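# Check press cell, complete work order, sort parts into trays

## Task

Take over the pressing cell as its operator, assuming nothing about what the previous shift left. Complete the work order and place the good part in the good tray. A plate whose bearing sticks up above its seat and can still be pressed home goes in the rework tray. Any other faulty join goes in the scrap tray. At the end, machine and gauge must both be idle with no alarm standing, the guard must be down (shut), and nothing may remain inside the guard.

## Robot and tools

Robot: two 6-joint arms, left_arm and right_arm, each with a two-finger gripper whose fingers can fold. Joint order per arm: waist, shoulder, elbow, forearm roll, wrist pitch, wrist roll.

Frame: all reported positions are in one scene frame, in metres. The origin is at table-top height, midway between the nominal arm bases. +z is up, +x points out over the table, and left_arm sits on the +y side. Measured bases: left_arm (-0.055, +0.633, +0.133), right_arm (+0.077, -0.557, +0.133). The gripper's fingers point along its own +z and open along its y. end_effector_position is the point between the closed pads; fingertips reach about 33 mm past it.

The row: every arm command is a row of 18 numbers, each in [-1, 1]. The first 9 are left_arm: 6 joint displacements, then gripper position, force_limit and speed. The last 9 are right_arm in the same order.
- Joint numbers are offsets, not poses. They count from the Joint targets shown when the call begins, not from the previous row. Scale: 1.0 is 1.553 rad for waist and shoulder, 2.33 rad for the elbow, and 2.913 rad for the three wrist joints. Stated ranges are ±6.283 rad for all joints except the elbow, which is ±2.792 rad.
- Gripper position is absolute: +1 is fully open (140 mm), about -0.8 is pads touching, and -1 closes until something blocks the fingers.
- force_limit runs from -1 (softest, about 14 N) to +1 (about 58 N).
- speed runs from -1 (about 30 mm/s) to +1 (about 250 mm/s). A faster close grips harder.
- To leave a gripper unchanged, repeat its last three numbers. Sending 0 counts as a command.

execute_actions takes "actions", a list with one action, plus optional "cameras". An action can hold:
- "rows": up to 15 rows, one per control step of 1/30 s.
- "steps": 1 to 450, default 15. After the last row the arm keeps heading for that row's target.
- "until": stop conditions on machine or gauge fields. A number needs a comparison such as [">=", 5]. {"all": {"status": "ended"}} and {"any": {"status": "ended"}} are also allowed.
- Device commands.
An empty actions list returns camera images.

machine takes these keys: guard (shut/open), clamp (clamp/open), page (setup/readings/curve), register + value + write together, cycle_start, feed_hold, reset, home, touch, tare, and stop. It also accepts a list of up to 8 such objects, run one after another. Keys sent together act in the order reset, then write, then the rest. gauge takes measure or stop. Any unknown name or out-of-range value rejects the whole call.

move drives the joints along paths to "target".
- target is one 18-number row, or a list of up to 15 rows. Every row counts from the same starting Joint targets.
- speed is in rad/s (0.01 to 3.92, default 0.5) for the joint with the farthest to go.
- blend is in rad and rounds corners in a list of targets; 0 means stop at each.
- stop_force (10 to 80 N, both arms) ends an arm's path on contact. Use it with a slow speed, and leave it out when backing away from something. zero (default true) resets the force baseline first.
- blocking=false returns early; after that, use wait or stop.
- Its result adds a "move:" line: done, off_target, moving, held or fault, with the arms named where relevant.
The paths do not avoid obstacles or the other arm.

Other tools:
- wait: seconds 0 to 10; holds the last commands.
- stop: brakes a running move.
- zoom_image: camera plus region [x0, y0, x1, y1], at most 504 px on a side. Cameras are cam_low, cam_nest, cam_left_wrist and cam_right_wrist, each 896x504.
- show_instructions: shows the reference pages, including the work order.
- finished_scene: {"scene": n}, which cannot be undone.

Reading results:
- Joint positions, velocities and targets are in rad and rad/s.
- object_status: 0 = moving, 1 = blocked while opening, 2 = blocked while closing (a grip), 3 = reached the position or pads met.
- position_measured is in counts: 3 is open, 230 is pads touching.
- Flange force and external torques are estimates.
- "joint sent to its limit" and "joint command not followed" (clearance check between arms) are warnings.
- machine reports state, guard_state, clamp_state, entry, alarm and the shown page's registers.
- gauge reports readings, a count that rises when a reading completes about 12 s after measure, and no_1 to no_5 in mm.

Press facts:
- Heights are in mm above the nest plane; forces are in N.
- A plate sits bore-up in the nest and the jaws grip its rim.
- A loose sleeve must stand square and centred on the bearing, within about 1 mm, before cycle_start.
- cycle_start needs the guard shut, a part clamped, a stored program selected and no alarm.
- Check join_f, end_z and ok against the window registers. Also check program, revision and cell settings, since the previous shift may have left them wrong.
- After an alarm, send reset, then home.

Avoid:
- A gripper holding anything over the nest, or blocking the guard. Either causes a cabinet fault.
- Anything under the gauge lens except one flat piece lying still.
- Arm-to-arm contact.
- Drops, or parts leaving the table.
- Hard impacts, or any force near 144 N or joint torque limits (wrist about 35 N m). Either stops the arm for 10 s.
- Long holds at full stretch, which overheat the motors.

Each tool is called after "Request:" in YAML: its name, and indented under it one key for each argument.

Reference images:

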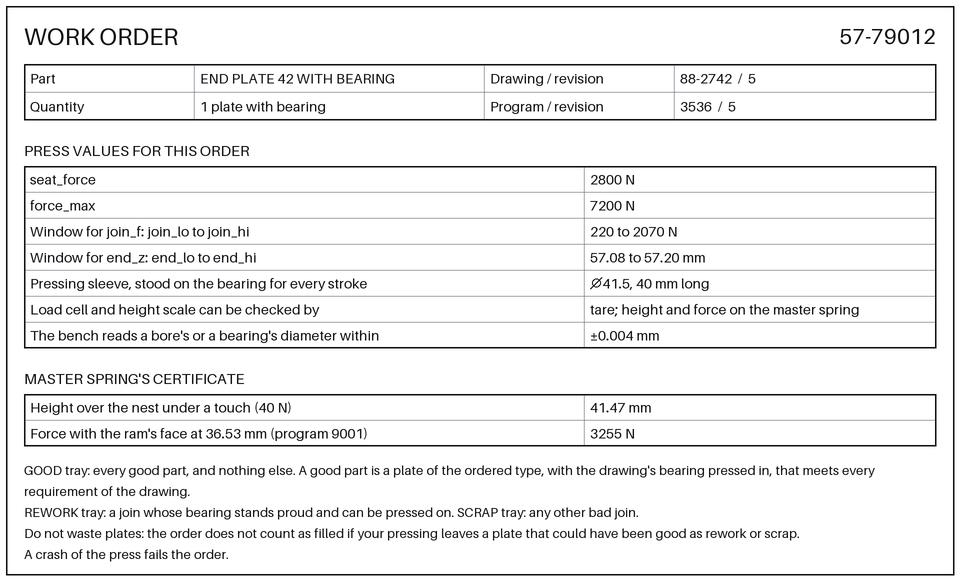

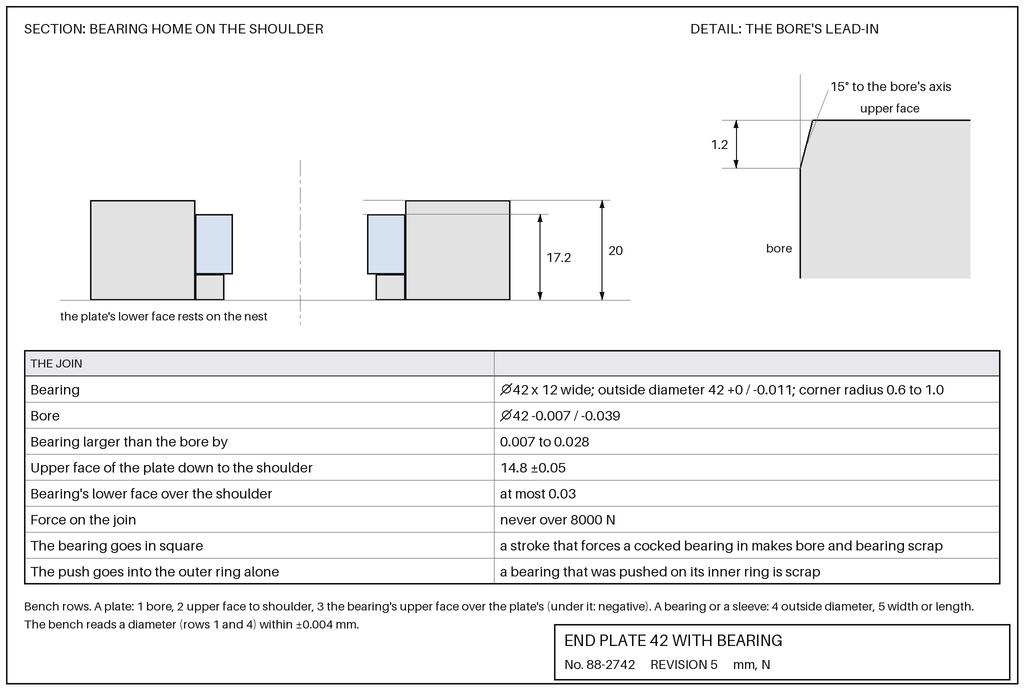

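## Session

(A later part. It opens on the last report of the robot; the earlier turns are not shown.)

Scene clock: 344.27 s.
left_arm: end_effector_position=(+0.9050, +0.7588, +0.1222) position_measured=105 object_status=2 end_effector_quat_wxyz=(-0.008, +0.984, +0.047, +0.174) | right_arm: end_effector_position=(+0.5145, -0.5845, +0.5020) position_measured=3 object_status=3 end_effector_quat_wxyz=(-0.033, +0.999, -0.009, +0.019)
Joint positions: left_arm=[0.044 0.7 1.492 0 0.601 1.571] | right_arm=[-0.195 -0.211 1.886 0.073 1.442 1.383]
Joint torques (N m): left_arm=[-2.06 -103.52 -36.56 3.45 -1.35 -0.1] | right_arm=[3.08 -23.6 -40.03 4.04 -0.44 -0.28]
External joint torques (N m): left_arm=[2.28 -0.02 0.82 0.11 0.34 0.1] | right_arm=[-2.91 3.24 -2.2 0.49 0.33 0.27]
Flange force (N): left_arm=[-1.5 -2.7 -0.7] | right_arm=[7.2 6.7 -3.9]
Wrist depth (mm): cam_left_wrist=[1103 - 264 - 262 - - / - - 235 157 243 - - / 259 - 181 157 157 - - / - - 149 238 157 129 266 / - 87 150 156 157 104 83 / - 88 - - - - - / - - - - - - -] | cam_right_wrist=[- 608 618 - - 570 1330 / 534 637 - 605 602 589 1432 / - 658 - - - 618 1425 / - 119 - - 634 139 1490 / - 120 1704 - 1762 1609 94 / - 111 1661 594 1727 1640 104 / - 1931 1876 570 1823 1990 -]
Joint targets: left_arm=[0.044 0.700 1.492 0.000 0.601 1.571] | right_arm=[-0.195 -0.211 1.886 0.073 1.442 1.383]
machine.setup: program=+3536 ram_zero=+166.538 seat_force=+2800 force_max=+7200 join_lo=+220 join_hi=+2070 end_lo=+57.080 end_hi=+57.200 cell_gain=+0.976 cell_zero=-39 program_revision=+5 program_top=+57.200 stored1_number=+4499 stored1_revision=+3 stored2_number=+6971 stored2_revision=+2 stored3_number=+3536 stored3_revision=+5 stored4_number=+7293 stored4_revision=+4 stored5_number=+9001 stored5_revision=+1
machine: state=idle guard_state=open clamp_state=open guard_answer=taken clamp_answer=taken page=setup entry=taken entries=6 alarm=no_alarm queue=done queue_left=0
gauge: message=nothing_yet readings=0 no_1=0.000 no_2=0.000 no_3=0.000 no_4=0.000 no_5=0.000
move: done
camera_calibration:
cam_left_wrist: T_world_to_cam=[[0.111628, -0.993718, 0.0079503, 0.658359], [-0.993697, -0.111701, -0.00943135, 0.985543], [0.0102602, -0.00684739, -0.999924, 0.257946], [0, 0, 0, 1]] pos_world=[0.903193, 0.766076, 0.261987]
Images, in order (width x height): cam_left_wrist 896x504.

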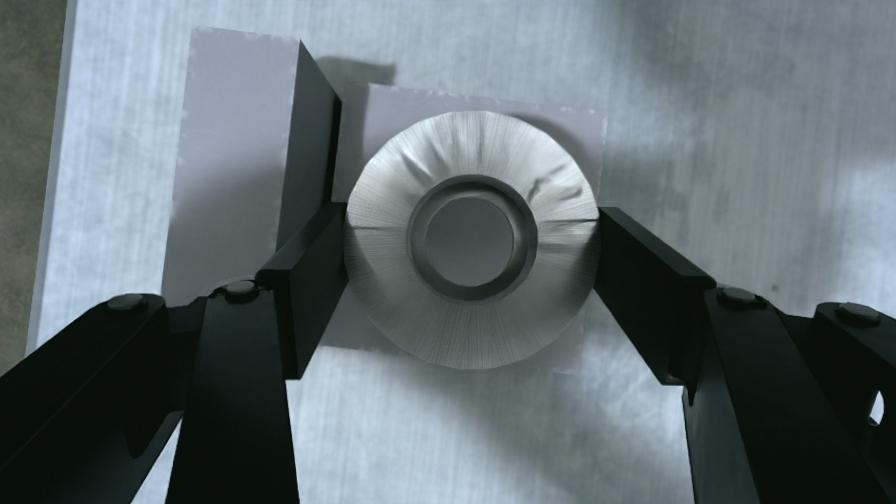

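Request:
move:
  target: [-0.0144,0.0040,-0.0052,0,0.0018,0,-1,0,-1,0,0,0,0,0,0,1,1,1]
  speed: 0.1

Request:
move:
  target: [0,0.0428,0.0097,0,-0.0305,0,-1,0,-1,0,0,0,0,0,0,1,1,1]
  speed: 0.03
  stop_force: 10
  cameras: ["cam_left_wrist"]

Scene clock: 351.53 s.
left_arm: end_effector_position=(+0.9127, +0.7376, +0.1225) position_measured=105 object_status=2 end_effector_quat_wxyz=(-0.006, +0.984, +0.036, +0.174) | right_arm: end_effector_position=(+0.5145, -0.5845, +0.5020) position_measured=3 object_status=3 end_effector_quat_wxyz=(-0.033, +0.999, -0.009, +0.019)
Joint positions: left_arm=[0.022 0.706 1.48 0 0.606 1.571] | right_arm=[-0.195 -0.211 1.886 0.073 1.442 1.383]
Joint torques (N m): left_arm=[-1.95 -104.38 -36.54 3.41 -1.38 -0.08] | right_arm=[3.45 -23.89 -39.9 3.95 -0.46 -0.29]
External joint torques (N m): left_arm=[2.06 0.72 0.87 0.14 0.37 0.08] | right_arm=[-3.33 3.34 -2.56 0.59 0.34 0.29]
Flange force (N): left_arm=[-0.9 -2.4 0.2] | right_arm=[7.7 7.7 -4.6]
Wrist depth (mm): cam_left_wrist=[- - 259 263 - - 263 / 257 - 237 155 263 - - / 260 - 237 157 157 - - / 261 - 149 237 157 266 266 / - 86 150 156 156 104 101 / - 88 262 261 - - - / - - - - - - -] | cam_right_wrist=[521 - - - 570 572 1358 / - - - 616 - - 1394 / 593 - - 622 630 1387 1448 / 548 - 677 - 674 149 1507 / - 120 1704 - 1609 1609 94 / - 1798 1762 - 1715 1704 104 / - 1917 1810 576 1786 1786 -]
Joint targets: left_arm=[0.022 0.706 1.480 0.000 0.606 1.571] | right_arm=[-0.195 -0.211 1.886 0.073 1.442 1.383]
machine.setup: program=+3536 ram_zero=+166.538 seat_force=+2800 force_max=+7200 join_lo=+220 join_hi=+2070 end_lo=+57.080 end_hi=+57.200 cell_gain=+0.976 cell_zero=-39 program_revision=+5 program_top=+57.200 stored1_number=+4499 stored1_revision=+3 stored2_number=+6971 stored2_revision=+2 stored3_number=+3536 stored3_revision=+5 stored4_number=+7293 stored4_revision=+4 stored5_number=+9001 stored5_revision=+1
machine: state=idle guard_state=open clamp_state=open guard_answer=taken clamp_answer=taken page=setup entry=taken entries=6 alarm=no_alarm queue=done queue_left=0
gauge: message=nothing_yet readings=0 no_1=0.000 no_2=0.000 no_3=0.000 no_4=0.000 no_5=0.000
move: done

Scene clock: 354.87 s.
left_arm: end_effector_position=(+0.9130, +0.7376, +0.0609) position_measured=105 object_status=2 end_effector_quat_wxyz=(-0.006, +0.984, +0.036, +0.174) | right_arm: end_effector_position=(+0.5145, -0.5845, +0.5020) position_measured=3 object_status=3 end_effector_quat_wxyz=(-0.033, +0.999, -0.009, +0.019)
Joint positions: left_arm=[0.022 0.767 1.5 0 0.524 1.571] | right_arm=[-0.195 -0.211 1.886 0.073 1.442 1.383]
Joint torques (N m): left_arm=[-3.37 -79.26 -26.43 3.12 -1.8 -0.07] | right_arm=[3.63 -23.73 -39.89 4.01 -0.39 -0.32]
External joint torques (N m): left_arm=[3.57 -26.91 -7.16 0.23 0.79 0.07] | right_arm=[-3.53 3.41 -2.53 0.53 0.26 0.32]
Flange force (N): left_arm=[-3.2 -3.5 -33.9] | right_arm=[7.7 8.1 -4.4]
Wrist depth (mm): cam_left_wrist=[- - 201 200 - - - / - - 175 176 177 - - / - 146 176 156 158 204 - / - - 149 176 156 205 201 / - 87 128 156 156 104 87 / - 88 175 176 175 - - / - - - - - - -] | cam_right_wrist=[- - 559 591 581 558 1358 / - - - 601 - - 1409 / - - 653 - - 1481 1440 / - 119 730 - - 139 1498 / - 119 1704 893 1661 1640 94 / - 1823 1862 - 1650 1704 104 / - 1931 613 574 1810 1774 -]
Joint targets: left_arm=[0.022 0.767 1.501 0.000 0.524 1.571] | right_arm=[-0.195 -0.211 1.886 0.073 1.442 1.383]
machine.setup: program=+3536 ram_zero=+166.538 seat_force=+2800 force_max=+7200 join_lo=+220 join_hi=+2070 end_lo=+57.080 end_hi=+57.200 cell_gain=+0.976 cell_zero=-39 program_revision=+5 program_top=+57.200 stored1_number=+4499 stored1_revision=+3 stored2_number=+6971 stored2_revision=+2 stored3_number=+3536 stored3_revision=+5 stored4_number=+7293 stored4_revision=+4 stored5_number=+9001 stored5_revision=+1
machine: state=idle guard_state=open clamp_state=open guard_answer=taken clamp_answer=taken page=setup entry=taken entries=6 alarm=no_alarm queue=done queue_left=0
gauge: message=nothing_yet readings=0 no_1=0.000 no_2=0.000 no_3=0.000 no_4=0.000 no_5=0.000
move: contact (left_arm)
camera_calibration:
cam_left_wrist: T_world_to_cam=[[0.0893259, -0.995971, 0.00788644, 0.658896], [-0.995941, -0.0894055, -0.0103915, 0.976134], [0.0110548, -0.0069262, -0.999915, 0.195752], [0, 0, 0, 1]] pos_world=[0.911152, 0.744869, 0.200683]
Images, in order (width x height): cam_left_wrist 896x504.

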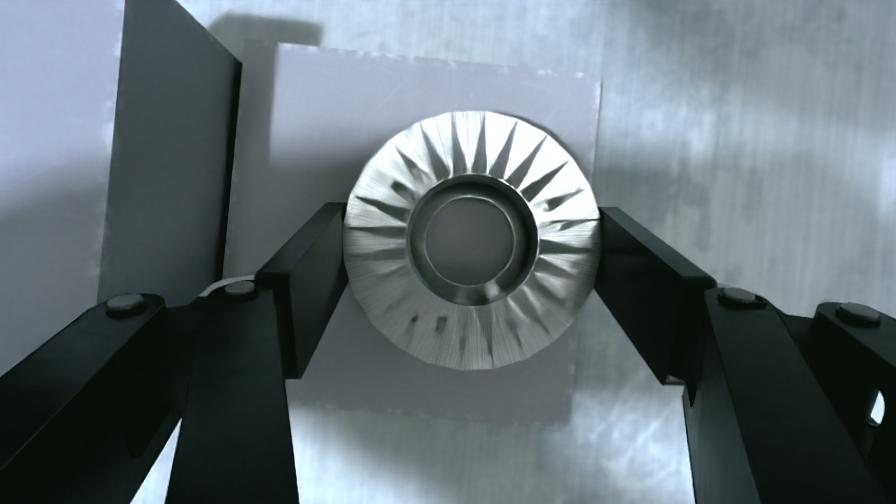

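Request:
execute_actions:
  actions:
    - {"rows":[[0,0,0,0,0,0,0.45,0,-1,0,0,0,0,0,0,1,1,1]],"steps":45}
  cameras: ["cam_left_wrist"]

Request:
move:
  target:
    - [0,-0.0393,-0.0090,0,0.0281,0,0.45,0,-1,0,0,0,0,0,0,1,1,1]
    - [-0.1429,-0.2303,0.2188,0,-0.0520,0,0.45,0,-1,0,0,0,0,0,0,1,1,1]
  speed: [0.1,0.5]
  blend: [0.02,0]

Request:
execute_actions:
  actions:
    - {"gauge":{"measure":true},"steps":420,"until":{"gauge":{"readings":["=",1]}}}
  cameras: ["cam_left_wrist"]

Scene clock: 360.60 s.
left_arm: end_effector_position=(+0.9129, +0.7376, +0.0609) position_measured=72 object_status=3 end_effector_quat_wxyz=(-0.006, +0.984, +0.036, +0.174) | right_arm: end_effector_position=(+0.5145, -0.5845, +0.5020) position_measured=3 object_status=3 end_effector_quat_wxyz=(-0.033, +0.999, -0.009, +0.019)
Joint positions: left_arm=[0.022 0.767 1.501 0 0.524 1.571] | right_arm=[-0.195 -0.211 1.886 0.073 1.442 1.383]
Joint torques (N m): left_arm=[-1.79 -104.88 -33.57 3.21 -1.16 -0.13] | right_arm=[3.32 -23.62 -39.97 4.04 -0.38 -0.31]
External joint torques (N m): left_arm=[2.2 -1.49 -0.04 0.14 0.15 0.13] | right_arm=[-3.32 2.95 -2.59 0.51 0.26 0.31]
Flange force (N): left_arm=[-0.9 -2.6 -2.2] | right_arm=[7.1 7.5 -4.6]
Wrist depth (mm): cam_left_wrist=[- - 176 - - - - / 120 - 175 176 177 - 203 / - 175 175 156 156 - 204 / - - 155 176 156 130 204 / - 78 175 156 156 104 90 / - - 175 175 176 - - / - - - - - - -] | cam_right_wrist=[- 581 - - - - 1310 / 558 624 622 585 605 603 1387 / 557 - - 619 625 1394 1448 / - 120 674 - - 139 1456 / - 119 1750 - 1738 1590 94 / - 1836 1975 - 1661 1704 104 / - 1889 1836 563 1836 1798 -]
Joint targets: left_arm=[0.022 0.767 1.501 0.000 0.524 1.571] | right_arm=[-0.195 -0.211 1.886 0.073 1.442 1.383]
machine.setup: program=+3536 ram_zero=+166.538 seat_force=+2800 force_max=+7200 join_lo=+220 join_hi=+2070 end_lo=+57.080 end_hi=+57.200 cell_gain=+0.976 cell_zero=-39 program_revision=+5 program_top=+57.200 stored1_number=+4499 stored1_revision=+3 stored2_number=+6971 stored2_revision=+2 stored3_number=+3536 stored3_revision=+5 stored4_number=+7293 stored4_revision=+4 stored5_number=+9001 stored5_revision=+1
machine: state=idle guard_state=open clamp_state=open guard_answer=taken clamp_answer=taken page=setup entry=taken entries=6 alarm=no_alarm queue=done queue_left=0
gauge: message=nothing_yet readings=0 no_1=0.000 no_2=0.000 no_3=0.000 no_4=0.000 no_5=0.000
camera_calibration:
cam_left_wrist: T_world_to_cam=[[0.0893268, -0.995971, 0.00787752, 0.658897], [-0.995942, -0.0894056, -0.0102919, 0.976115], [0.0109548, -0.00692621, -0.999916, 0.195844], [0, 0, 0, 1]] pos_world=[0.911151, 0.744869, 0.200683]
Images, in order (width x height): cam_left_wrist 896x504.

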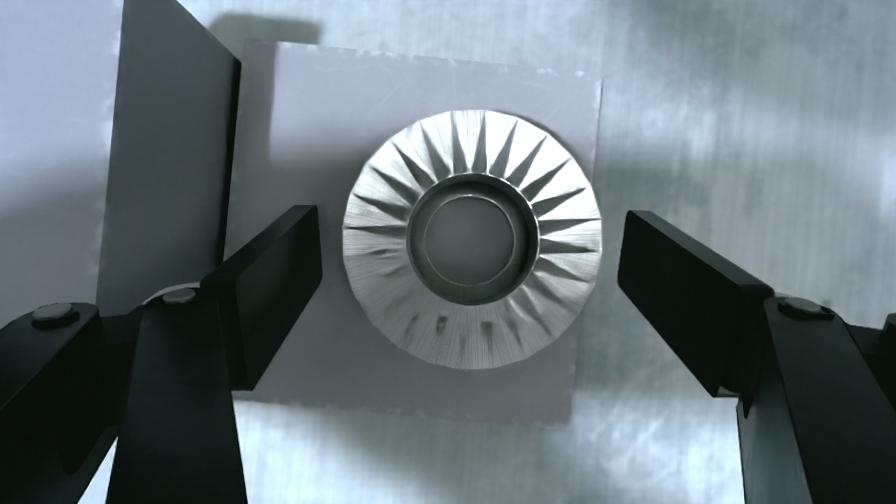

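Scene clock: 362.83 s.
left_arm: end_effector_position=(+0.6719, +0.5582, +0.1224) position_measured=72 object_status=3 end_effector_quat_wxyz=(+0.013, +0.982, -0.074, +0.173) | right_arm: end_effector_position=(+0.5145, -0.5845, +0.5020) position_measured=3 object_status=3 end_effector_quat_wxyz=(-0.033, +0.999, -0.009, +0.019)
Joint positions: left_arm=[-0.2 0.409 2.01 0 0.373 1.571] | right_arm=[-0.195 -0.211 1.886 0.073 1.442 1.383]
Joint torques (N m): left_arm=[-1.86 -69.35 -29.1 2.69 -0.97 -0.12] | right_arm=[3.05 -23.65 -39.85 3.98 -0.42 -0.27]
External joint torques (N m): left_arm=[2.06 -1.23 0.11 0.19 -0.02 0.12] | right_arm=[-3.05 3.21 -2.57 0.55 0.29 0.27]
Flange force (N): left_arm=[-1.0 -3.3 -2.0] | right_arm=[7.6 7.1 -4.5]
Wrist depth (mm): cam_left_wrist=[- - - - 266 - - / 264 - 266 - - - - / 261 258 - - - 265 265 / 261 - 163 261 - 142 266 / - 78 261 262 - 104 86 / - - 260 262 - - - / - - 261 261 - - -] | cam_right_wrist=[- - - - - 554 1337 / - - - 612 608 1323 1402 / 582 - 625 642 628 1379 1440 / - 120 - 686 649 139 1498 / - 111 1727 - 1619 1609 94 / - 1798 1823 - 1774 1704 104 / - 1903 618 578 585 1750 -]
Joint targets: left_arm=[-0.200 0.409 2.010 0.000 0.373 1.571] | right_arm=[-0.195 -0.211 1.886 0.073 1.442 1.383]
machine.setup: program=+3536 ram_zero=+166.538 seat_force=+2800 force_max=+7200 join_lo=+220 join_hi=+2070 end_lo=+57.080 end_hi=+57.200 cell_gain=+0.976 cell_zero=-39 program_revision=+5 program_top=+57.200 stored1_number=+4499 stored1_revision=+3 stored2_number=+6971 stored2_revision=+2 stored3_number=+3536 stored3_revision=+5 stored4_number=+7293 stored4_revision=+4 stored5_number=+9001 stored5_revision=+1
machine: state=idle guard_state=open clamp_state=open guard_answer=taken clamp_answer=taken page=setup entry=taken entries=6 alarm=no_alarm queue=done queue_left=0
gauge: message=nothing_yet readings=0 no_1=0.000 no_2=0.000 no_3=0.000 no_4=0.000 no_5=0.000
move: done

Scene clock: 375.03 s.
left_arm: end_effector_position=(+0.6719, +0.5582, +0.1224) position_measured=72 object_status=3 end_effector_quat_wxyz=(+0.013, +0.982, -0.074, +0.173) | right_arm: end_effector_position=(+0.5145, -0.5845, +0.5020) position_measured=3 object_status=3 end_effector_quat_wxyz=(-0.033, +0.999, -0.009, +0.019)
Joint positions: left_arm=[-0.2 0.409 2.01 0 0.373 1.571] | right_arm=[-0.195 -0.211 1.886 0.073 1.442 1.383]
Joint torques (N m): left_arm=[-2.12 -68.68 -29.09 2.81 -1.11 -0.05] | right_arm=[3 -23.68 -39.93 4.06 -0.42 -0.28]
External joint torques (N m): left_arm=[2.19 -1.99 0.05 0.07 0.11 0.05] | right_arm=[-2.88 3.39 -2.37 0.47 0.3 0.28]
Flange force (N): left_arm=[-1.3 -3.4 -3.5] | right_arm=[7.7 6.7 -4.1]
Wrist depth (mm): cam_left_wrist=[- - - 264 - - - / - - - - - - - / - 262 - - - - - / - 262 164 267 - 142 275 / - 78 260 260 - 104 89 / - - 261 261 265 - - / - - 260 261 264 - -] | cam_right_wrist=[520 - - 597 - - - / - - - 603 601 603 1379 / 563 665 - 642 587 616 1543 / - 119 684 - - 139 1525 / - 141 1682 - 1661 139 94 / - 1786 1810 - 1738 1609 104 / - 1876 1836 558 1786 1786 -]
Joint targets: left_arm=[-0.200 0.409 2.010 0.000 0.373 1.571] | right_arm=[-0.195 -0.211 1.886 0.073 1.442 1.383]
Tool commands: left_gripper/position=+0.45 left_gripper/force_limit=+0.0 left_gripper/speed=-1.0 right_gripper/position=+1.0 right_gripper/force_limit=+1.0 right_gripper/speed=+1.0
machine.setup: program=+3536 ram_zero=+166.538 seat_force=+2800 force_max=+7200 join_lo=+220 join_hi=+2070 end_lo=+57.080 end_hi=+57.200 cell_gain=+0.976 cell_zero=-39 program_revision=+5 program_top=+57.200 stored1_number=+4499 stored1_revision=+3 stored2_number=+6971 stored2_revision=+2 stored3_number=+3536 stored3_revision=+5 stored4_number=+7293 stored4_revision=+4 stored5_number=+9001 stored5_revision=+1
machine: state=idle guard_state=open clamp_state=open guard_answer=taken clamp_answer=taken page=setup entry=taken entries=6 alarm=no_alarm queue=done queue_left=0
gauge: message=measure_taken readings=1 no_1=41.973 no_2=14.805 no_3=0.000 no_4=0.000 no_5=0.000
camera_calibration:
cam_left_wrist: T_world_to_cam=[[-0.132088, -0.991206, 0.00790667, 0.647322], [-0.991201, 0.13201, -0.00965689, 0.593778], [0.00852821, -0.00911266, -0.999922, 0.26159], [0, 0, 0, 1]] pos_world=[0.671826, 0.565629, 0.262186]
Images, in order (width x height): cam_left_wrist 896x504.

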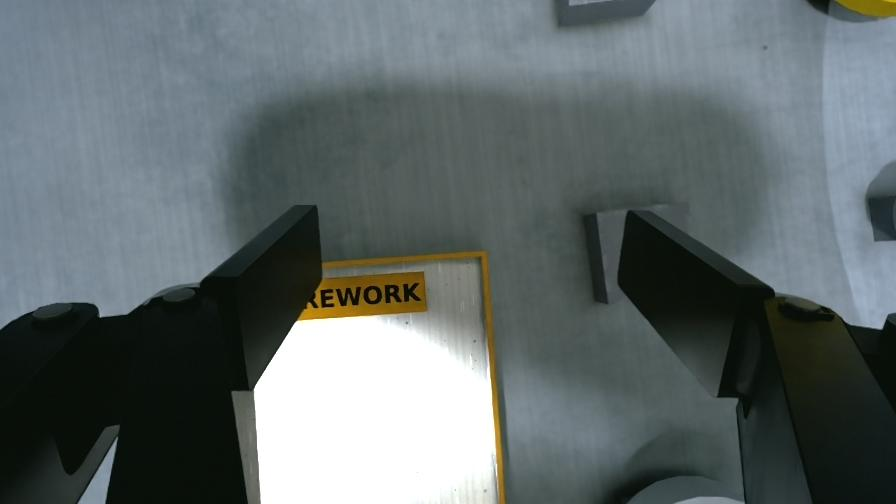

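Request:
move:
  target:
    - [0.1429,0.1912,-0.2275,0,0.08,0,0.45,0,-1,0,0,0,0,0,0,1,1,1]
    - [0.1429,0.2305,-0.2185,0,0.0518,0,0.45,0,-1,0,0,0,0,0,0,1,1,1]
  speed: [0.5,0.12]
  blend: [0.02,0]

Request:
execute_actions:
  actions:
    - {"rows":[[0,0,0,0,0,0,-1,0,-1,0,0,0,0,0,0,1,1,1]],"steps":75}
  cameras: ["cam_left_wrist"]

Request:
move:
  target:
    - [0,-0.0393,-0.0090,0,0.0281,0,-1,0,-1,0,0,0,0,0,0,1,1,1]
    - [-0.2254,-0.2303,0.2188,0,-0.0520,0,-1,0,-1,0,0,0,0,0,0,1,1,1]
    - [-0.2254,-0.1713,0.2292,0,-0.0920,0,-1,0,-1,0,0,0,0,0,0,1,1,1]
  speed: [0.1,0.4,0.1]
  blend: [0.02,0.01,0]
  cameras: ["cam_left_wrist"]

Scene clock: 382.87 s.
left_arm: end_effector_position=(+0.9125, +0.7376, +0.0602) position_measured=72 object_status=3 end_effector_quat_wxyz=(-0.006, +0.984, +0.036, +0.174) | right_arm: end_effector_position=(+0.5145, -0.5845, +0.5020) position_measured=3 object_status=3 end_effector_quat_wxyz=(-0.033, +0.999, -0.009, +0.019)
Joint positions: left_arm=[0.022 0.767 1.501 0 0.524 1.571] | right_arm=[-0.195 -0.211 1.886 0.073 1.442 1.383]
Joint torques (N m): left_arm=[-2.08 -105.02 -33.36 3.25 -1.11 -0.1] | right_arm=[3.33 -23.89 -39.93 4.02 -0.39 -0.3]
External joint torques (N m): left_arm=[2.74 -1.75 -0.29 0.11 0.1 0.1] | right_arm=[-3.25 3.04 -2.59 0.53 0.27 0.3]
Flange force (N): left_arm=[-0.5 -3.2 -2.4] | right_arm=[7.3 7.4 -4.5]
Wrist depth (mm): cam_left_wrist=[- - 177 - - - 202 / - - 175 175 176 - - / - 171 175 155 156 - - / - - 155 175 156 131 - / - 78 174 155 155 104 87 / - - 174 175 173 - - / - - - - 201 - -] | cam_right_wrist=[- - 577 552 - - 1337 / 544 - 642 - 601 - 1387 / 564 - - - 598 - 1473 / 532 119 - - - 139 1516 / - 119 1786 - 1671 140 94 / - 1823 1798 - 1750 1640 104 / - 1960 1836 569 1862 1774 -]
Joint targets: left_arm=[0.022 0.767 1.501 0.000 0.524 1.571] | right_arm=[-0.195 -0.211 1.886 0.073 1.442 1.383]
machine.setup: program=+3536 ram_zero=+166.538 seat_force=+2800 force_max=+7200 join_lo=+220 join_hi=+2070 end_lo=+57.080 end_hi=+57.200 cell_gain=+0.976 cell_zero=-39 program_revision=+5 program_top=+57.200 stored1_number=+4499 stored1_revision=+3 stored2_number=+6971 stored2_revision=+2 stored3_number=+3536 stored3_revision=+5 stored4_number=+7293 stored4_revision=+4 stored5_number=+9001 stored5_revision=+1
machine: state=idle guard_state=open clamp_state=open guard_answer=taken clamp_answer=taken page=setup entry=taken entries=6 alarm=no_alarm queue=done queue_left=0
gauge: message=measure_taken readings=1 no_1=41.973 no_2=14.805 no_3=0.000 no_4=0.000 no_5=0.000
move: done

Scene clock: 385.57 s.
left_arm: end_effector_position=(+0.9126, +0.7376, +0.0603) position_measured=105 object_status=2 end_effector_quat_wxyz=(-0.006, +0.984, +0.036, +0.174) | right_arm: end_effector_position=(+0.5145, -0.5845, +0.5020) position_measured=3 object_status=3 end_effector_quat_wxyz=(-0.033, +0.999, -0.009, +0.019)
Joint positions: left_arm=[0.022 0.767 1.501 0 0.524 1.571] | right_arm=[-0.195 -0.211 1.886 0.073 1.442 1.383]
Joint torques (N m): left_arm=[-2.68 -89.33 -32.74 3.17 -3.4 -0.13] | right_arm=[3.35 -23.55 -39.96 4.03 -0.43 -0.32]
External joint torques (N m): left_arm=[2.88 -17.37 -0.96 0.18 2.39 0.13] | right_arm=[-3.48 3.14 -2.52 0.5 0.3 0.31]
Flange force (N): left_arm=[-7.9 -2.8 -25.6] | right_arm=[7.2 7.9 -4.5]
Wrist depth (mm): cam_left_wrist=[- - 173 201 - 202 - / - - 175 175 176 204 - / - 140 175 155 156 - - / - - 149 175 156 - - / - 87 128 155 156 104 83 / - 88 175 175 175 - - / - - - - - - -] | cam_right_wrist=[- - 582 579 - 562 1323 / - - - 593 642 602 1440 / 574 - - - - 624 1440 / - 120 - - - 140 1448 / - 120 1704 - 1650 1609 94 / - 1862 1727 - 1727 1727 104 / - 2037 - 562 1917 2005 -]
Joint targets: left_arm=[0.022 0.767 1.501 0.000 0.524 1.571] | right_arm=[-0.195 -0.211 1.886 0.073 1.442 1.383]
machine.setup: program=+3536 ram_zero=+166.538 seat_force=+2800 force_max=+7200 join_lo=+220 join_hi=+2070 end_lo=+57.080 end_hi=+57.200 cell_gain=+0.976 cell_zero=-39 program_revision=+5 program_top=+57.200 stored1_number=+4499 stored1_revision=+3 stored2_number=+6971 stored2_revision=+2 stored3_number=+3536 stored3_revision=+5 stored4_number=+7293 stored4_revision=+4 stored5_number=+9001 stored5_revision=+1
machine: state=idle guard_state=open clamp_state=open guard_answer=taken clamp_answer=taken page=setup entry=taken entries=6 alarm=no_alarm queue=done queue_left=0
gauge: message=measure_taken readings=1 no_1=41.973 no_2=14.805 no_3=0.000 no_4=0.000 no_5=0.000
camera_calibration:
cam_left_wrist: T_world_to_cam=[[0.0893292, -0.99597, 0.00794142, 0.658912], [-0.995946, -0.0894058, -0.00988463, 0.975731], [0.0105548, -0.00702624, -0.99992, 0.195689], [0, 0, 0, 1]] pos_world=[0.91085, 0.744868, 0.200085]
Images, in order (width x height): cam_left_wrist 896x504.

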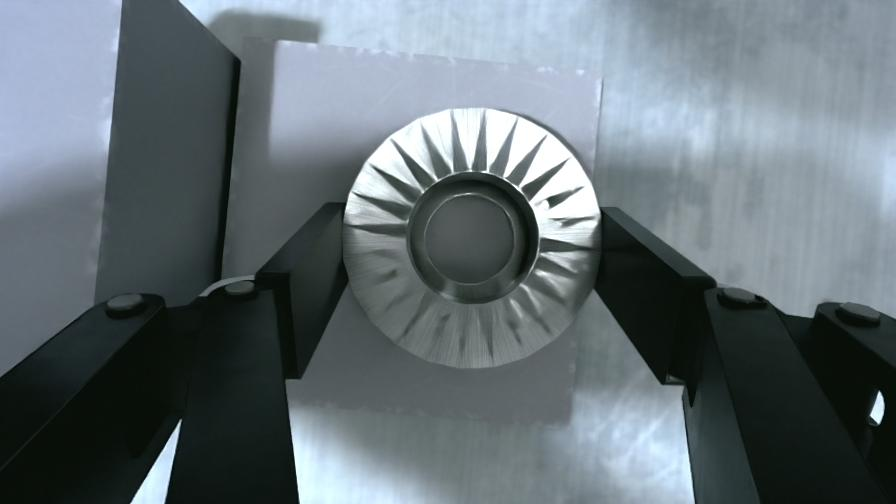

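Scene clock: 389.17 s.
left_arm: end_effector_position=(+0.6562, +0.4659, +0.0571) position_measured=105 object_status=2 end_effector_quat_wxyz=(+0.024, +0.975, -0.136, +0.172) | right_arm: end_effector_position=(+0.5145, -0.5845, +0.5020) position_measured=3 object_status=3 end_effector_quat_wxyz=(-0.033, +0.999, -0.009, +0.019)
Joint positions: left_arm=[-0.328 0.501 2.035 0 0.256 1.571] | right_arm=[-0.195 -0.211 1.886 0.073 1.442 1.383]
Joint torques (N m): left_arm=[-2 -75.87 -26.26 2.39 -1.39 -0.09] | right_arm=[3.57 -23.52 -39.96 4.02 -0.43 -0.35]
External joint torques (N m): left_arm=[2.35 0.23 1.08 0.09 0.39 0.09] | right_arm=[-3.39 2.58 -2.43 0.51 0.33 0.35]
Flange force (N): left_arm=[-1.4 -3.9 -0.6] | right_arm=[6.2 7.6 -4.5]
Wrist depth (mm): cam_left_wrist=[- - - - 199 - - / - - - 156 - - 166 / - - - 156 155 - 164 / - - 149 176 156 200 - / - 87 112 155 156 104 83 / - 88 196 - - - - / - - - - - - -] | cam_right_wrist=[- - - 548 - 576 1344 / - - 641 - - 593 1379 / - - - 668 - 1379 1473 / - 119 - - 692 139 1481 / - 119 1640 846 1661 1619 94 / - 111 1849 - 1774 1727 104 / - 1946 1876 572 1876 1798 -]
Joint targets: left_arm=[-0.328 0.501 2.035 0.000 0.256 1.571] | right_arm=[-0.195 -0.211 1.886 0.073 1.442 1.383]
machine.setup: program=+3536 ram_zero=+166.538 seat_force=+2800 force_max=+7200 join_lo=+220 join_hi=+2070 end_lo=+57.080 end_hi=+57.200 cell_gain=+0.976 cell_zero=-39 program_revision=+5 program_top=+57.200 stored1_number=+4499 stored1_revision=+3 stored2_number=+6971 stored2_revision=+2 stored3_number=+3536 stored3_revision=+5 stored4_number=+7293 stored4_revision=+4 stored5_number=+9001 stored5_revision=+1
machine: state=idle guard_state=open clamp_state=open guard_answer=taken clamp_answer=taken page=setup entry=taken entries=6 alarm=no_alarm queue=done queue_left=0
gauge: message=measure_taken readings=1 no_1=41.973 no_2=14.805 no_3=0.000 no_4=0.000 no_5=0.000
move: done
camera_calibration:
cam_left_wrist: T_world_to_cam=[[-0.257727, -0.966186, 0.00783171, 0.6251], [-0.966189, 0.257648, -0.0097832, 0.514803], [0.00743457, -0.0100883, -0.999921, 0.19676], [0, 0, 0, 1]] pos_world=[0.657039, 0.473309, 0.196885]
Images, in order (width x height): cam_left_wrist 896x504.

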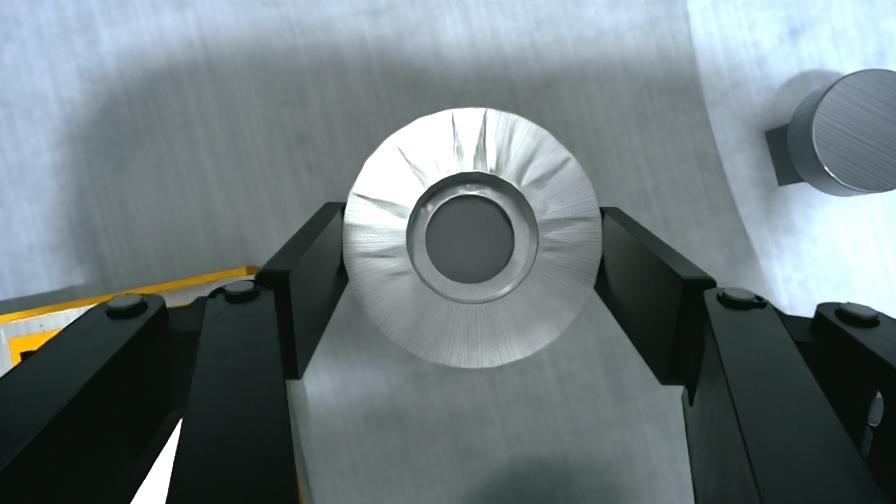

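Request:
move:
  target: [0,0.0016,0,0,-0.0009,0,-1,0,-1,0,0,0,0,0,0,1,1,1]
  speed: 0.02

Scene clock: 391.77 s.
left_arm: end_effector_position=(+0.6565, +0.4658, +0.0557) position_measured=105 object_status=2 end_effector_quat_wxyz=(+0.024, +0.975, -0.136, +0.172) | right_arm: end_effector_position=(+0.5145, -0.5845, +0.5020) position_measured=3 object_status=3 end_effector_quat_wxyz=(-0.033, +0.999, -0.009, +0.019)
Joint positions: left_arm=[-0.328 0.503 2.035 0 0.253 1.571] | right_arm=[-0.195 -0.211 1.886 0.073 1.442 1.383]
Joint torques (N m): left_arm=[-3.61 -43.58 -22.26 2.42 -2.91 0.02] | right_arm=[3.49 -23.99 -39.93 4.03 -0.42 -0.29]
External joint torques (N m): left_arm=[3.83 -32.4 -2.86 0.06 1.9 -0.02] | right_arm=[-3.51 4.22 -2.43 0.51 0.29 0.29]
Flange force (N): left_arm=[-6.2 -4.6 -57.8] | right_arm=[8.9 8.2 -4.1]
Wrist depth (mm): cam_left_wrist=[- - - - - - - / - - - 155 - - 165 / - - 154 155 156 - 166 / - - 149 175 155 198 - / - 78 114 155 154 104 - / - - - 197 - - - / - - - - - - -] | cam_right_wrist=[- - 586 - - 569 - / - 625 622 622 595 582 1417 / - - 653 - 611 1432 1432 / 574 120 - - - 139 1473 / - 119 1727 778 1661 1609 94 / - 1823 1849 - 1715 1599 104 / - 1946 1960 572 1798 - -]
Joint targets: left_arm=[-0.328 0.504 2.035 0.000 0.253 1.571] | right_arm=[-0.195 -0.211 1.886 0.073 1.442 1.383]
machine.setup: program=+3536 ram_zero=+166.538 seat_force=+2800 force_max=+7200 join_lo=+220 join_hi=+2070 end_lo=+57.080 end_hi=+57.200 cell_gain=+0.976 cell_zero=-39 program_revision=+5 program_top=+57.200 stored1_number=+4499 stored1_revision=+3 stored2_number=+6971 stored2_revision=+2 stored3_number=+3536 stored3_revision=+5 stored4_number=+7293 stored4_revision=+4 stored5_number=+9001 stored5_revision=+1
machine: state=idle guard_state=open clamp_state=open guard_answer=taken clamp_answer=taken page=setup entry=taken entries=6 alarm=no_alarm queue=done queue_left=0
gauge: message=measure_taken readings=1 no_1=41.973 no_2=14.805 no_3=0.000 no_4=0.000 no_5=0.000
move: done

Request:
execute_actions:
  actions:
    - {"rows":[[0,0,0,0,0,0,0.45,0,-1,0,0,0,0,0,0,1,1,1]],"steps":45}

Request:
move:
  target:
    - [0,-0.0610,-0.0104,0,0.0410,0,0.45,0,-1,0,0,0,0,0,0,1,1,1]
    - [-0.1029,-0.0356,-0.0431,0,0.0537,0,0.45,0,-1,0,0,0,0,0,0,1,1,1]
  speed: [0.15,0.4]
  blend: [0.02,0]
  cameras: ["cam_left_wrist"]

Scene clock: 397.00 s.
left_arm: end_effector_position=(+0.6564, +0.4659, +0.0556) position_measured=72 object_status=3 end_effector_quat_wxyz=(+0.024, +0.975, -0.136, +0.172) | right_arm: end_effector_position=(+0.5145, -0.5845, +0.5020) position_measured=3 object_status=3 end_effector_quat_wxyz=(-0.033, +0.999, -0.009, +0.019)
Joint positions: left_arm=[-0.328 0.504 2.035 0 0.253 1.571] | right_arm=[-0.195 -0.211 1.886 0.073 1.442 1.383]
Joint torques (N m): left_arm=[-2.29 -74.84 -25.06 2.31 -1.1 -0.14] | right_arm=[3.47 -23.7 -39.96 4.03 -0.37 -0.29]
External joint torques (N m): left_arm=[2.38 -1.08 -0.09 0.16 0.09 0.14] | right_arm=[-3.38 2.6 -2.57 0.51 0.26 0.28]
Flange force (N): left_arm=[-0.2 -4.0 -2.0] | right_arm=[6.4 7.7 -4.6]
Wrist depth (mm): cam_left_wrist=[195 - - - 197 200 198 / 197 - 197 154 - - 165 / - - - 155 155 199 165 / - - 154 153 155 141 196 / - 78 - 154 154 104 86 / - - - 196 - - - / - - - - - - -] | cam_right_wrist=[- - 586 - - 555 1344 / - - - - - 606 1387 / - - - - 649 624 1432 / - 119 677 - - 141 1534 / - 119 1671 928 1693 1650 95 / - 1823 1810 - 1619 1693 104 / - 1931 1903 578 1810 1823 -]
Joint targets: left_arm=[-0.328 0.504 2.035 0.000 0.253 1.571] | right_arm=[-0.195 -0.211 1.886 0.073 1.442 1.383]
machine.setup: program=+3536 ram_zero=+166.538 seat_force=+2800 force_max=+7200 join_lo=+220 join_hi=+2070 end_lo=+57.080 end_hi=+57.200 cell_gain=+0.976 cell_zero=-39 program_revision=+5 program_top=+57.200 stored1_number=+4499 stored1_revision=+3 stored2_number=+6971 stored2_revision=+2 stored3_number=+3536 stored3_revision=+5 stored4_number=+7293 stored4_revision=+4 stored5_number=+9001 stored5_revision=+1
machine: state=idle guard_state=open clamp_state=open guard_answer=taken clamp_answer=taken page=setup entry=taken entries=6 alarm=no_alarm queue=done queue_left=0
gauge: message=measure_taken readings=1 no_1=41.973 no_2=14.805 no_3=0.000 no_4=0.000 no_5=0.000

Scene clock: 398.53 s.
left_arm: end_effector_position=(+0.6542, +0.3391, +0.1260) position_measured=72 object_status=3 end_effector_quat_wxyz=(+0.038, +0.961, -0.214, +0.170) | right_arm: end_effector_position=(+0.5145, -0.5845, +0.5020) position_measured=3 object_status=3 end_effector_quat_wxyz=(-0.033, +0.999, -0.009, +0.019)
Joint positions: left_arm=[-0.488 0.448 1.935 0 0.409 1.571] | right_arm=[-0.195 -0.211 1.886 0.073 1.442 1.383]
Joint torques (N m): left_arm=[-2.55 -74.26 -30.2 2.88 -1.03 -0.12] | right_arm=[3.52 -23.57 -40.02 4.07 -0.45 -0.3]
External joint torques (N m): left_arm=[2.62 -1.65 -0.02 0.12 0.03 0.12] | right_arm=[-3.46 3.06 -2.42 0.47 0.32 0.29]
Flange force (N): left_arm=[-1.1 -4.1 -2.7] | right_arm=[7.0 7.9 -4.4]
Wrist depth (mm): cam_left_wrist=[245 260 236 267 269 237 183 / 247 265 263 - 273 244 191 / - - - - - 252 208 / - - 266 232 158 141 224 / - 78 144 - 270 105 90 / - - - - - - - / - - 262 - 234 - -] | cam_right_wrist=[- - 602 - - 567 1317 / 551 - 618 647 - 593 1394 / 549 631 - - - 1473 1432 / - 120 703 644 663 139 1490 / - 119 1715 988 1661 1590 94 / - 1774 1798 - 1682 1693 104 / - 1931 1876 549 1738 1774 -]
Joint targets: left_arm=[-0.488 0.448 1.935 0.000 0.409 1.571] | right_arm=[-0.195 -0.211 1.886 0.073 1.442 1.383]
machine.setup: program=+3536 ram_zero=+166.538 seat_force=+2800 force_max=+7200 join_lo=+220 join_hi=+2070 end_lo=+57.080 end_hi=+57.200 cell_gain=+0.976 cell_zero=-39 program_revision=+5 program_top=+57.200 stored1_number=+4499 stored1_revision=+3 stored2_number=+6971 stored2_revision=+2 stored3_number=+3536 stored3_revision=+5 stored4_number=+7293 stored4_revision=+4 stored5_number=+9001 stored5_revision=+1
machine: state=idle guard_state=open clamp_state=open guard_answer=taken clamp_answer=taken page=setup entry=taken entries=6 alarm=no_alarm queue=done queue_left=0
gauge: message=measure_taken readings=1 no_1=41.973 no_2=14.805 no_3=0.000 no_4=0.000 no_5=0.000
move: done
camera_calibration:
cam_left_wrist: T_world_to_cam=[[-0.40825, -0.912836, 0.00783414, 0.581887], [-0.912855, 0.408179, -0.00927046, 0.460181], [0.00526468, -0.0109361, -0.999926, 0.266], [0, 0, 0, 1]] pos_world=[0.656234, 0.346241, 0.265687]
Images, in order (width x height): cam_left_wrist 896x504.

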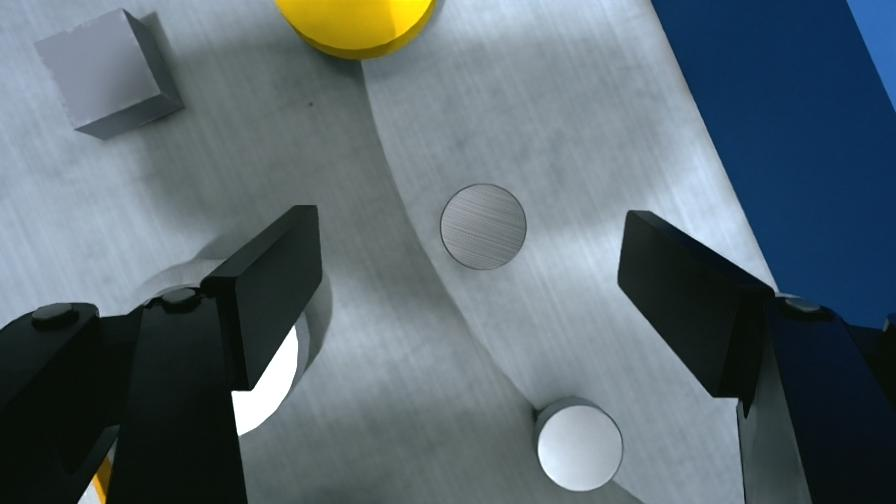

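Request:
move:
  target: [-0.0080,0.0613,0.0036,0,-0.0354,0,0.45,0,-1,0,0,0,0,0,0,1,1,1]
  speed: 0.1
  cameras: ["cam_left_wrist"]

Request:
execute_actions:
  actions:
    - {"rows":[[0,0,0,0,0,0,-1,0,-1,0,0,0,0,0,0,1,1,1]],"steps":130}
  cameras: ["cam_left_wrist"]

Scene clock: 405.77 s.
left_arm: end_effector_position=(+0.6574, +0.3269, +0.0603) position_measured=72 object_status=3 end_effector_quat_wxyz=(+0.039, +0.960, -0.220, +0.169) | right_arm: end_effector_position=(+0.5145, -0.5845, +0.5020) position_measured=3 object_status=3 end_effector_quat_wxyz=(-0.033, +0.999, -0.009, +0.019)
Joint positions: left_arm=[-0.501 0.543 1.943 0 0.306 1.571] | right_arm=[-0.195 -0.211 1.886 0.073 1.442 1.383]
Joint torques (N m): left_arm=[-1.91 -78.85 -27 2.54 -1.1 -0.07] | right_arm=[3.57 -23.47 -40.06 4.08 -0.37 -0.31]
External joint torques (N m): left_arm=[1.91 -2.31 0.21 0.11 0.11 0.07] | right_arm=[-3.37 2.58 -2.47 0.48 0.26 0.3]
Flange force (N): left_arm=[-1.5 -2.8 -4.0] | right_arm=[6.3 7.6 -4.4]
Wrist depth (mm): cam_left_wrist=[201 201 - - - - 169 / - - - - 199 203 182 / - - - 165 202 203 181 / - - 143 167 170 142 - / - 78 - 206 - 104 87 / - - - - - - - / - - - - - - -] | cam_right_wrist=[- - 597 - 569 566 1351 / - - - - - 599 1394 / 557 674 - 637 622 1448 1456 / 524 129 - - 647 139 1481 / - 119 2155 825 1650 1629 95 / - 1823 1862 589 1727 1552 104 / - 1862 1823 579 1786 1810 -]
Joint targets: left_arm=[-0.501 0.543 1.943 0.000 0.306 1.571] | right_arm=[-0.195 -0.211 1.886 0.073 1.442 1.383]
machine.setup: program=+3536 ram_zero=+166.538 seat_force=+2800 force_max=+7200 join_lo=+220 join_hi=+2070 end_lo=+57.080 end_hi=+57.200 cell_gain=+0.976 cell_zero=-39 program_revision=+5 program_top=+57.200 stored1_number=+4499 stored1_revision=+3 stored2_number=+6971 stored2_revision=+2 stored3_number=+3536 stored3_revision=+5 stored4_number=+7293 stored4_revision=+4 stored5_number=+9001 stored5_revision=+1
machine: state=idle guard_state=open clamp_state=open guard_answer=taken clamp_answer=taken page=setup entry=taken entries=6 alarm=no_alarm queue=done queue_left=0
gauge: message=measure_taken readings=1 no_1=41.973 no_2=14.805 no_3=0.000 no_4=0.000 no_5=0.000
move: done
camera_calibration:
cam_left_wrist: T_world_to_cam=[[-0.419533, -0.907706, 0.00786768, 0.578338], [-0.907728, 0.419467, -0.00877847, 0.460426], [0.00466804, -0.0108246, -0.999931, 0.200512], [0, 0, 0, 1]] pos_world=[0.659637, 0.333998, 0.19999]
Images, in order (width x height): cam_left_wrist 896x504.

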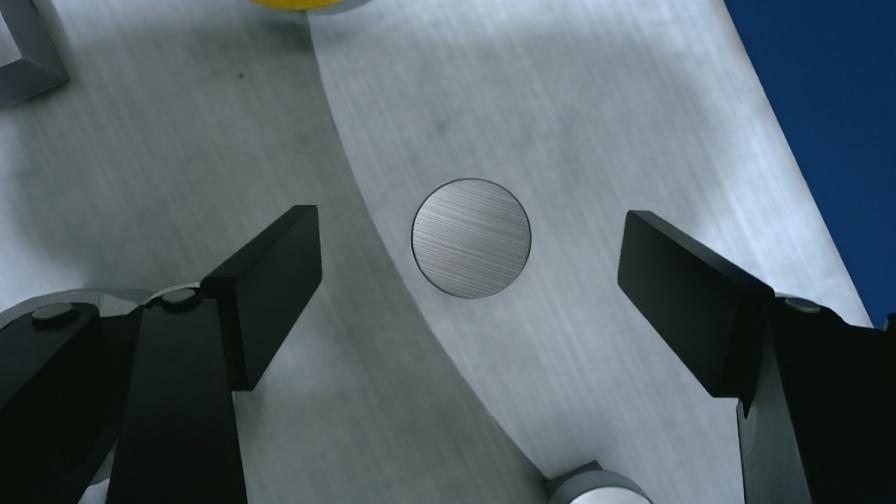

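Scene clock: 410.30 s.
left_arm: end_effector_position=(+0.6575, +0.3269, +0.0603) position_measured=170 object_status=2 end_effector_quat_wxyz=(+0.039, +0.960, -0.220, +0.169) | right_arm: end_effector_position=(+0.5145, -0.5845, +0.5020) position_measured=3 object_status=3 end_effector_quat_wxyz=(-0.033, +0.999, -0.009, +0.019)
Joint positions: left_arm=[-0.501 0.543 1.943 0 0.306 1.571] | right_arm=[-0.195 -0.211 1.886 0.073 1.442 1.383]
Joint torques (N m): left_arm=[-2.67 -68.5 -22.97 2.44 -0.59 -0.12] | right_arm=[3.49 -23.68 -39.91 4.01 -0.39 -0.28]
External joint torques (N m): left_arm=[2.63 -12.68 -3.91 0.21 -0.41 0.12] | right_arm=[-3.4 3.28 -2.3 0.5 0.28 0.28]
Flange force (N): left_arm=[0.6 -3.7 -18.7] | right_arm=[7.2 7.8 -4.1]
Wrist depth (mm): cam_left_wrist=[- - - - 201 199 163 / - - - - - 203 179 / - - - 167 - - 180 / 200 204 115 167 152 202 - / 158 83 92 201 125 - 195 / - 74 - - - - 73 / - 70 - 201 - - -] | cam_right_wrist=[- 601 - - - - 1284 / 557 - - - 581 1180 1440 / - - 647 - 619 1498 1432 / 549 119 682 - 662 139 1599 / - 119 1473 1640 1704 1629 94 / - 1798 1786 - 1715 1715 104 / - 1903 1823 495 2005 1774 -]
Joint targets: left_arm=[-0.501 0.543 1.943 0.000 0.306 1.571] | right_arm=[-0.195 -0.211 1.886 0.073 1.442 1.383]
machine.setup: program=+3536 ram_zero=+166.538 seat_force=+2800 force_max=+7200 join_lo=+220 join_hi=+2070 end_lo=+57.080 end_hi=+57.200 cell_gain=+0.976 cell_zero=-39 program_revision=+5 program_top=+57.200 stored1_number=+4499 stored1_revision=+3 stored2_number=+6971 stored2_revision=+2 stored3_number=+3536 stored3_revision=+5 stored4_number=+7293 stored4_revision=+4 stored5_number=+9001 stored5_revision=+1
machine: state=idle guard_state=open clamp_state=open guard_answer=taken clamp_answer=taken page=setup entry=taken entries=6 alarm=no_alarm queue=done queue_left=0
gauge: message=measure_taken readings=1 no_1=41.973 no_2=14.805 no_3=0.000 no_4=0.000 no_5=0.000
camera_calibration:
cam_left_wrist: T_world_to_cam=[[-0.419532, -0.907707, 0.00782573, 0.578388], [-0.907728, 0.419466, -0.00886924, 0.460535], [0.00476804, -0.0108246, -0.99993, 0.200445], [0, 0, 0, 1]] pos_world=[0.659737, 0.333998, 0.199989]
Images, in order (width x height): cam_left_wrist 896x504.

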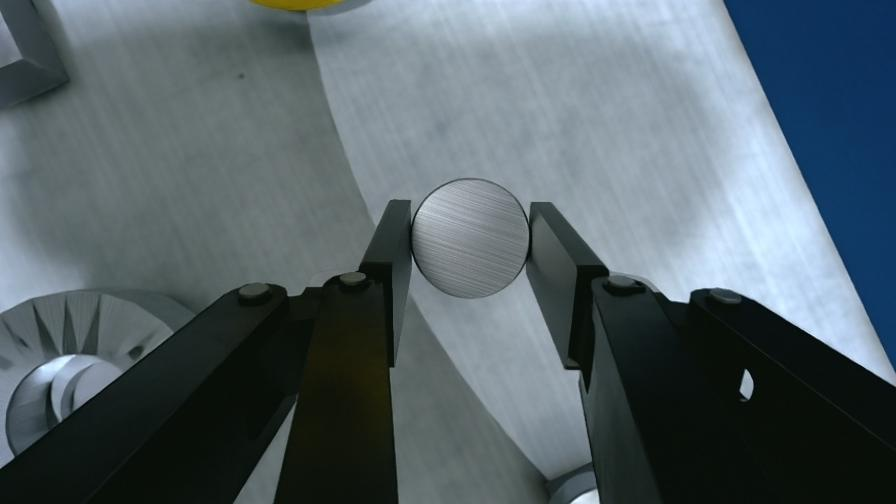

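Request:
move:
  target:
    - [0,-0.0551,-0.0103,0,0.0378,0,-1,0,-1,0,0,0,0,0,0,1,1,1]
    - [0.3365,0.1016,-0.1979,0,0.1043,0,-1,0,-1,0,0,0,0,0,0,1,1,1]
  speed: [0.15,0.5]
  blend: [0.02,0]

Request:
move:
  target: [0,0.0426,0.0099,0,-0.0306,0,-1,0,-1,0,0,0,0,0,0,1,1,1]
  speed: 0.03
  stop_force: 10
  cameras: ["cam_left_wrist"]

Scene clock: 418.10 s.
left_arm: end_effector_position=(+0.9106, +0.7379, +0.1252) position_measured=170 object_status=2 end_effector_quat_wxyz=(-0.006, +0.984, +0.036, +0.173) | right_arm: end_effector_position=(+0.5145, -0.5845, +0.5020) position_measured=3 object_status=3 end_effector_quat_wxyz=(-0.033, +0.999, -0.009, +0.019)
Joint positions: left_arm=[0.022 0.701 1.482 0 0.61 1.571] | right_arm=[-0.195 -0.211 1.886 0.073 1.442 1.383]
Joint torques (N m): left_arm=[-2.45 -102.12 -35.86 3.5 -1.12 -0.12] | right_arm=[2.98 -23.54 -39.85 4.06 -0.41 -0.31]
External joint torques (N m): left_arm=[2.42 -0.78 0.28 0.05 0.12 0.12] | right_arm=[-2.88 3.25 -2.37 0.46 0.29 0.3]
Flange force (N): left_arm=[-1.2 -2.9 -1.3] | right_arm=[7.5 6.6 -4.1]
Wrist depth (mm): cam_left_wrist=[- 183 - 265 - - - / 264 184 237 242 - - - / - - 240 167 243 270 267 / - - 239 167 152 - 271 / - 80 93 240 125 - - / - - - - - - 73 / - 70 - - - - -] | cam_right_wrist=[- - - - - 566 1344 / - - - - - 590 1372 / - - - - 618 1448 1372 / - 120 631 690 652 149 1525 / - 119 1693 924 1650 1599 94 / - 1798 1543 - 1750 1715 104 / - 1889 1903 578 1836 1798 -]
Joint targets: left_arm=[0.022 0.701 1.482 0.000 0.610 1.571] | right_arm=[-0.195 -0.211 1.886 0.073 1.442 1.383]
machine.setup: program=+3536 ram_zero=+166.538 seat_force=+2800 force_max=+7200 join_lo=+220 join_hi=+2070 end_lo=+57.080 end_hi=+57.200 cell_gain=+0.976 cell_zero=-39 program_revision=+5 program_top=+57.200 stored1_number=+4499 stored1_revision=+3 stored2_number=+6971 stored2_revision=+2 stored3_number=+3536 stored3_revision=+5 stored4_number=+7293 stored4_revision=+4 stored5_number=+9001 stored5_revision=+1
machine: state=idle guard_state=open clamp_state=open guard_answer=taken clamp_answer=taken page=setup entry=taken entries=6 alarm=no_alarm queue=done queue_left=0
gauge: message=measure_taken readings=1 no_1=41.973 no_2=14.805 no_3=0.000 no_4=0.000 no_5=0.000
move: done

Scene clock: 421.43 s.
left_arm: end_effector_position=(+0.9109, +0.7378, +0.0637) position_measured=170 object_status=2 end_effector_quat_wxyz=(-0.006, +0.984, +0.036, +0.173) | right_arm: end_effector_position=(+0.5145, -0.5845, +0.5020) position_measured=3 object_status=3 end_effector_quat_wxyz=(-0.033, +0.999, -0.009, +0.019)
Joint positions: left_arm=[0.022 0.762 1.503 0 0.528 1.571] | right_arm=[-0.195 -0.211 1.886 0.073 1.442 1.383]
Joint torques (N m): left_arm=[-3.38 -76.96 -25.46 3.05 -1.79 -0.19] | right_arm=[3.5 -23.61 -39.84 4.02 -0.38 -0.28]
External joint torques (N m): left_arm=[4.12 -30.03 -8.43 0.33 0.77 0.18] | right_arm=[-3.25 2.94 -2.64 0.54 0.26 0.28]
Flange force (N): left_arm=[-2.8 -4.2 -37.5] | right_arm=[7.2 7.5 -4.6]
Wrist depth (mm): cam_left_wrist=[- - 180 - - - - / 123 - 179 179 179 - 206 / 123 160 179 179 180 - 207 / - 173 179 167 152 - - / 123 80 92 179 125 - - / - 74 - 179 - - 73 / - 70 - - - - -] | cam_right_wrist=[- - 606 - - 569 1344 / - - 621 642 556 590 1525 / 549 - 649 - 622 - 1516 / - - 684 - - 139 1640 / - 119 1715 - 1682 1640 94 / - 1823 1836 - 2069 1704 104 / - 1903 1931 574 1810 1786 -]
Joint targets: left_arm=[0.022 0.762 1.503 0.000 0.528 1.571] | right_arm=[-0.195 -0.211 1.886 0.073 1.442 1.383]
machine.setup: program=+3536 ram_zero=+166.538 seat_force=+2800 force_max=+7200 join_lo=+220 join_hi=+2070 end_lo=+57.080 end_hi=+57.200 cell_gain=+0.976 cell_zero=-39 program_revision=+5 program_top=+57.200 stored1_number=+4499 stored1_revision=+3 stored2_number=+6971 stored2_revision=+2 stored3_number=+3536 stored3_revision=+5 stored4_number=+7293 stored4_revision=+4 stored5_number=+9001 stored5_revision=+1
machine: state=idle guard_state=open clamp_state=open guard_answer=taken clamp_answer=taken page=setup entry=taken entries=6 alarm=no_alarm queue=done queue_left=0
gauge: message=measure_taken readings=1 no_1=41.973 no_2=14.805 no_3=0.000 no_4=0.000 no_5=0.000
move: contact (left_arm)
camera_calibration:
cam_left_wrist: T_world_to_cam=[[0.0896381, -0.995943, 0.00791888, 0.65892], [-0.995932, -0.0897046, -0.00847904, 0.974209], [0.009155, -0.00712662, -0.999933, 0.200462], [0, 0, 0, 1]] pos_world=[0.909347, 0.745067, 0.203491]
Images, in order (width x height): cam_left_wrist 896x504.

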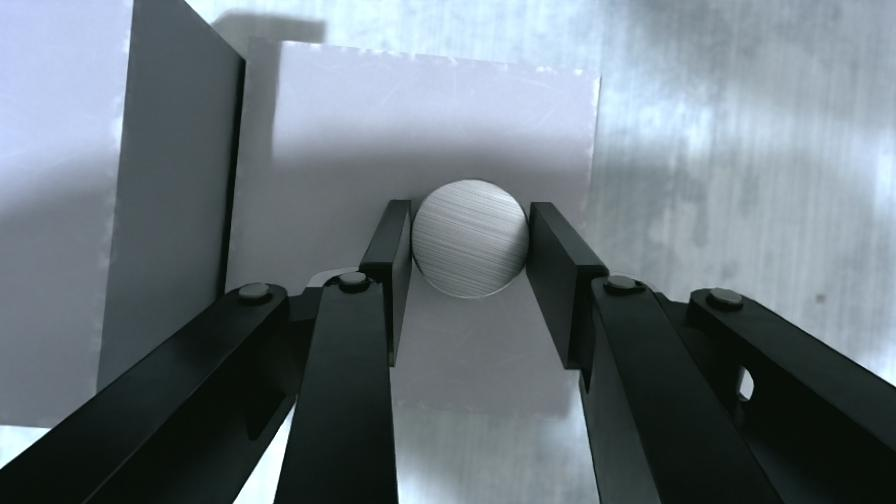

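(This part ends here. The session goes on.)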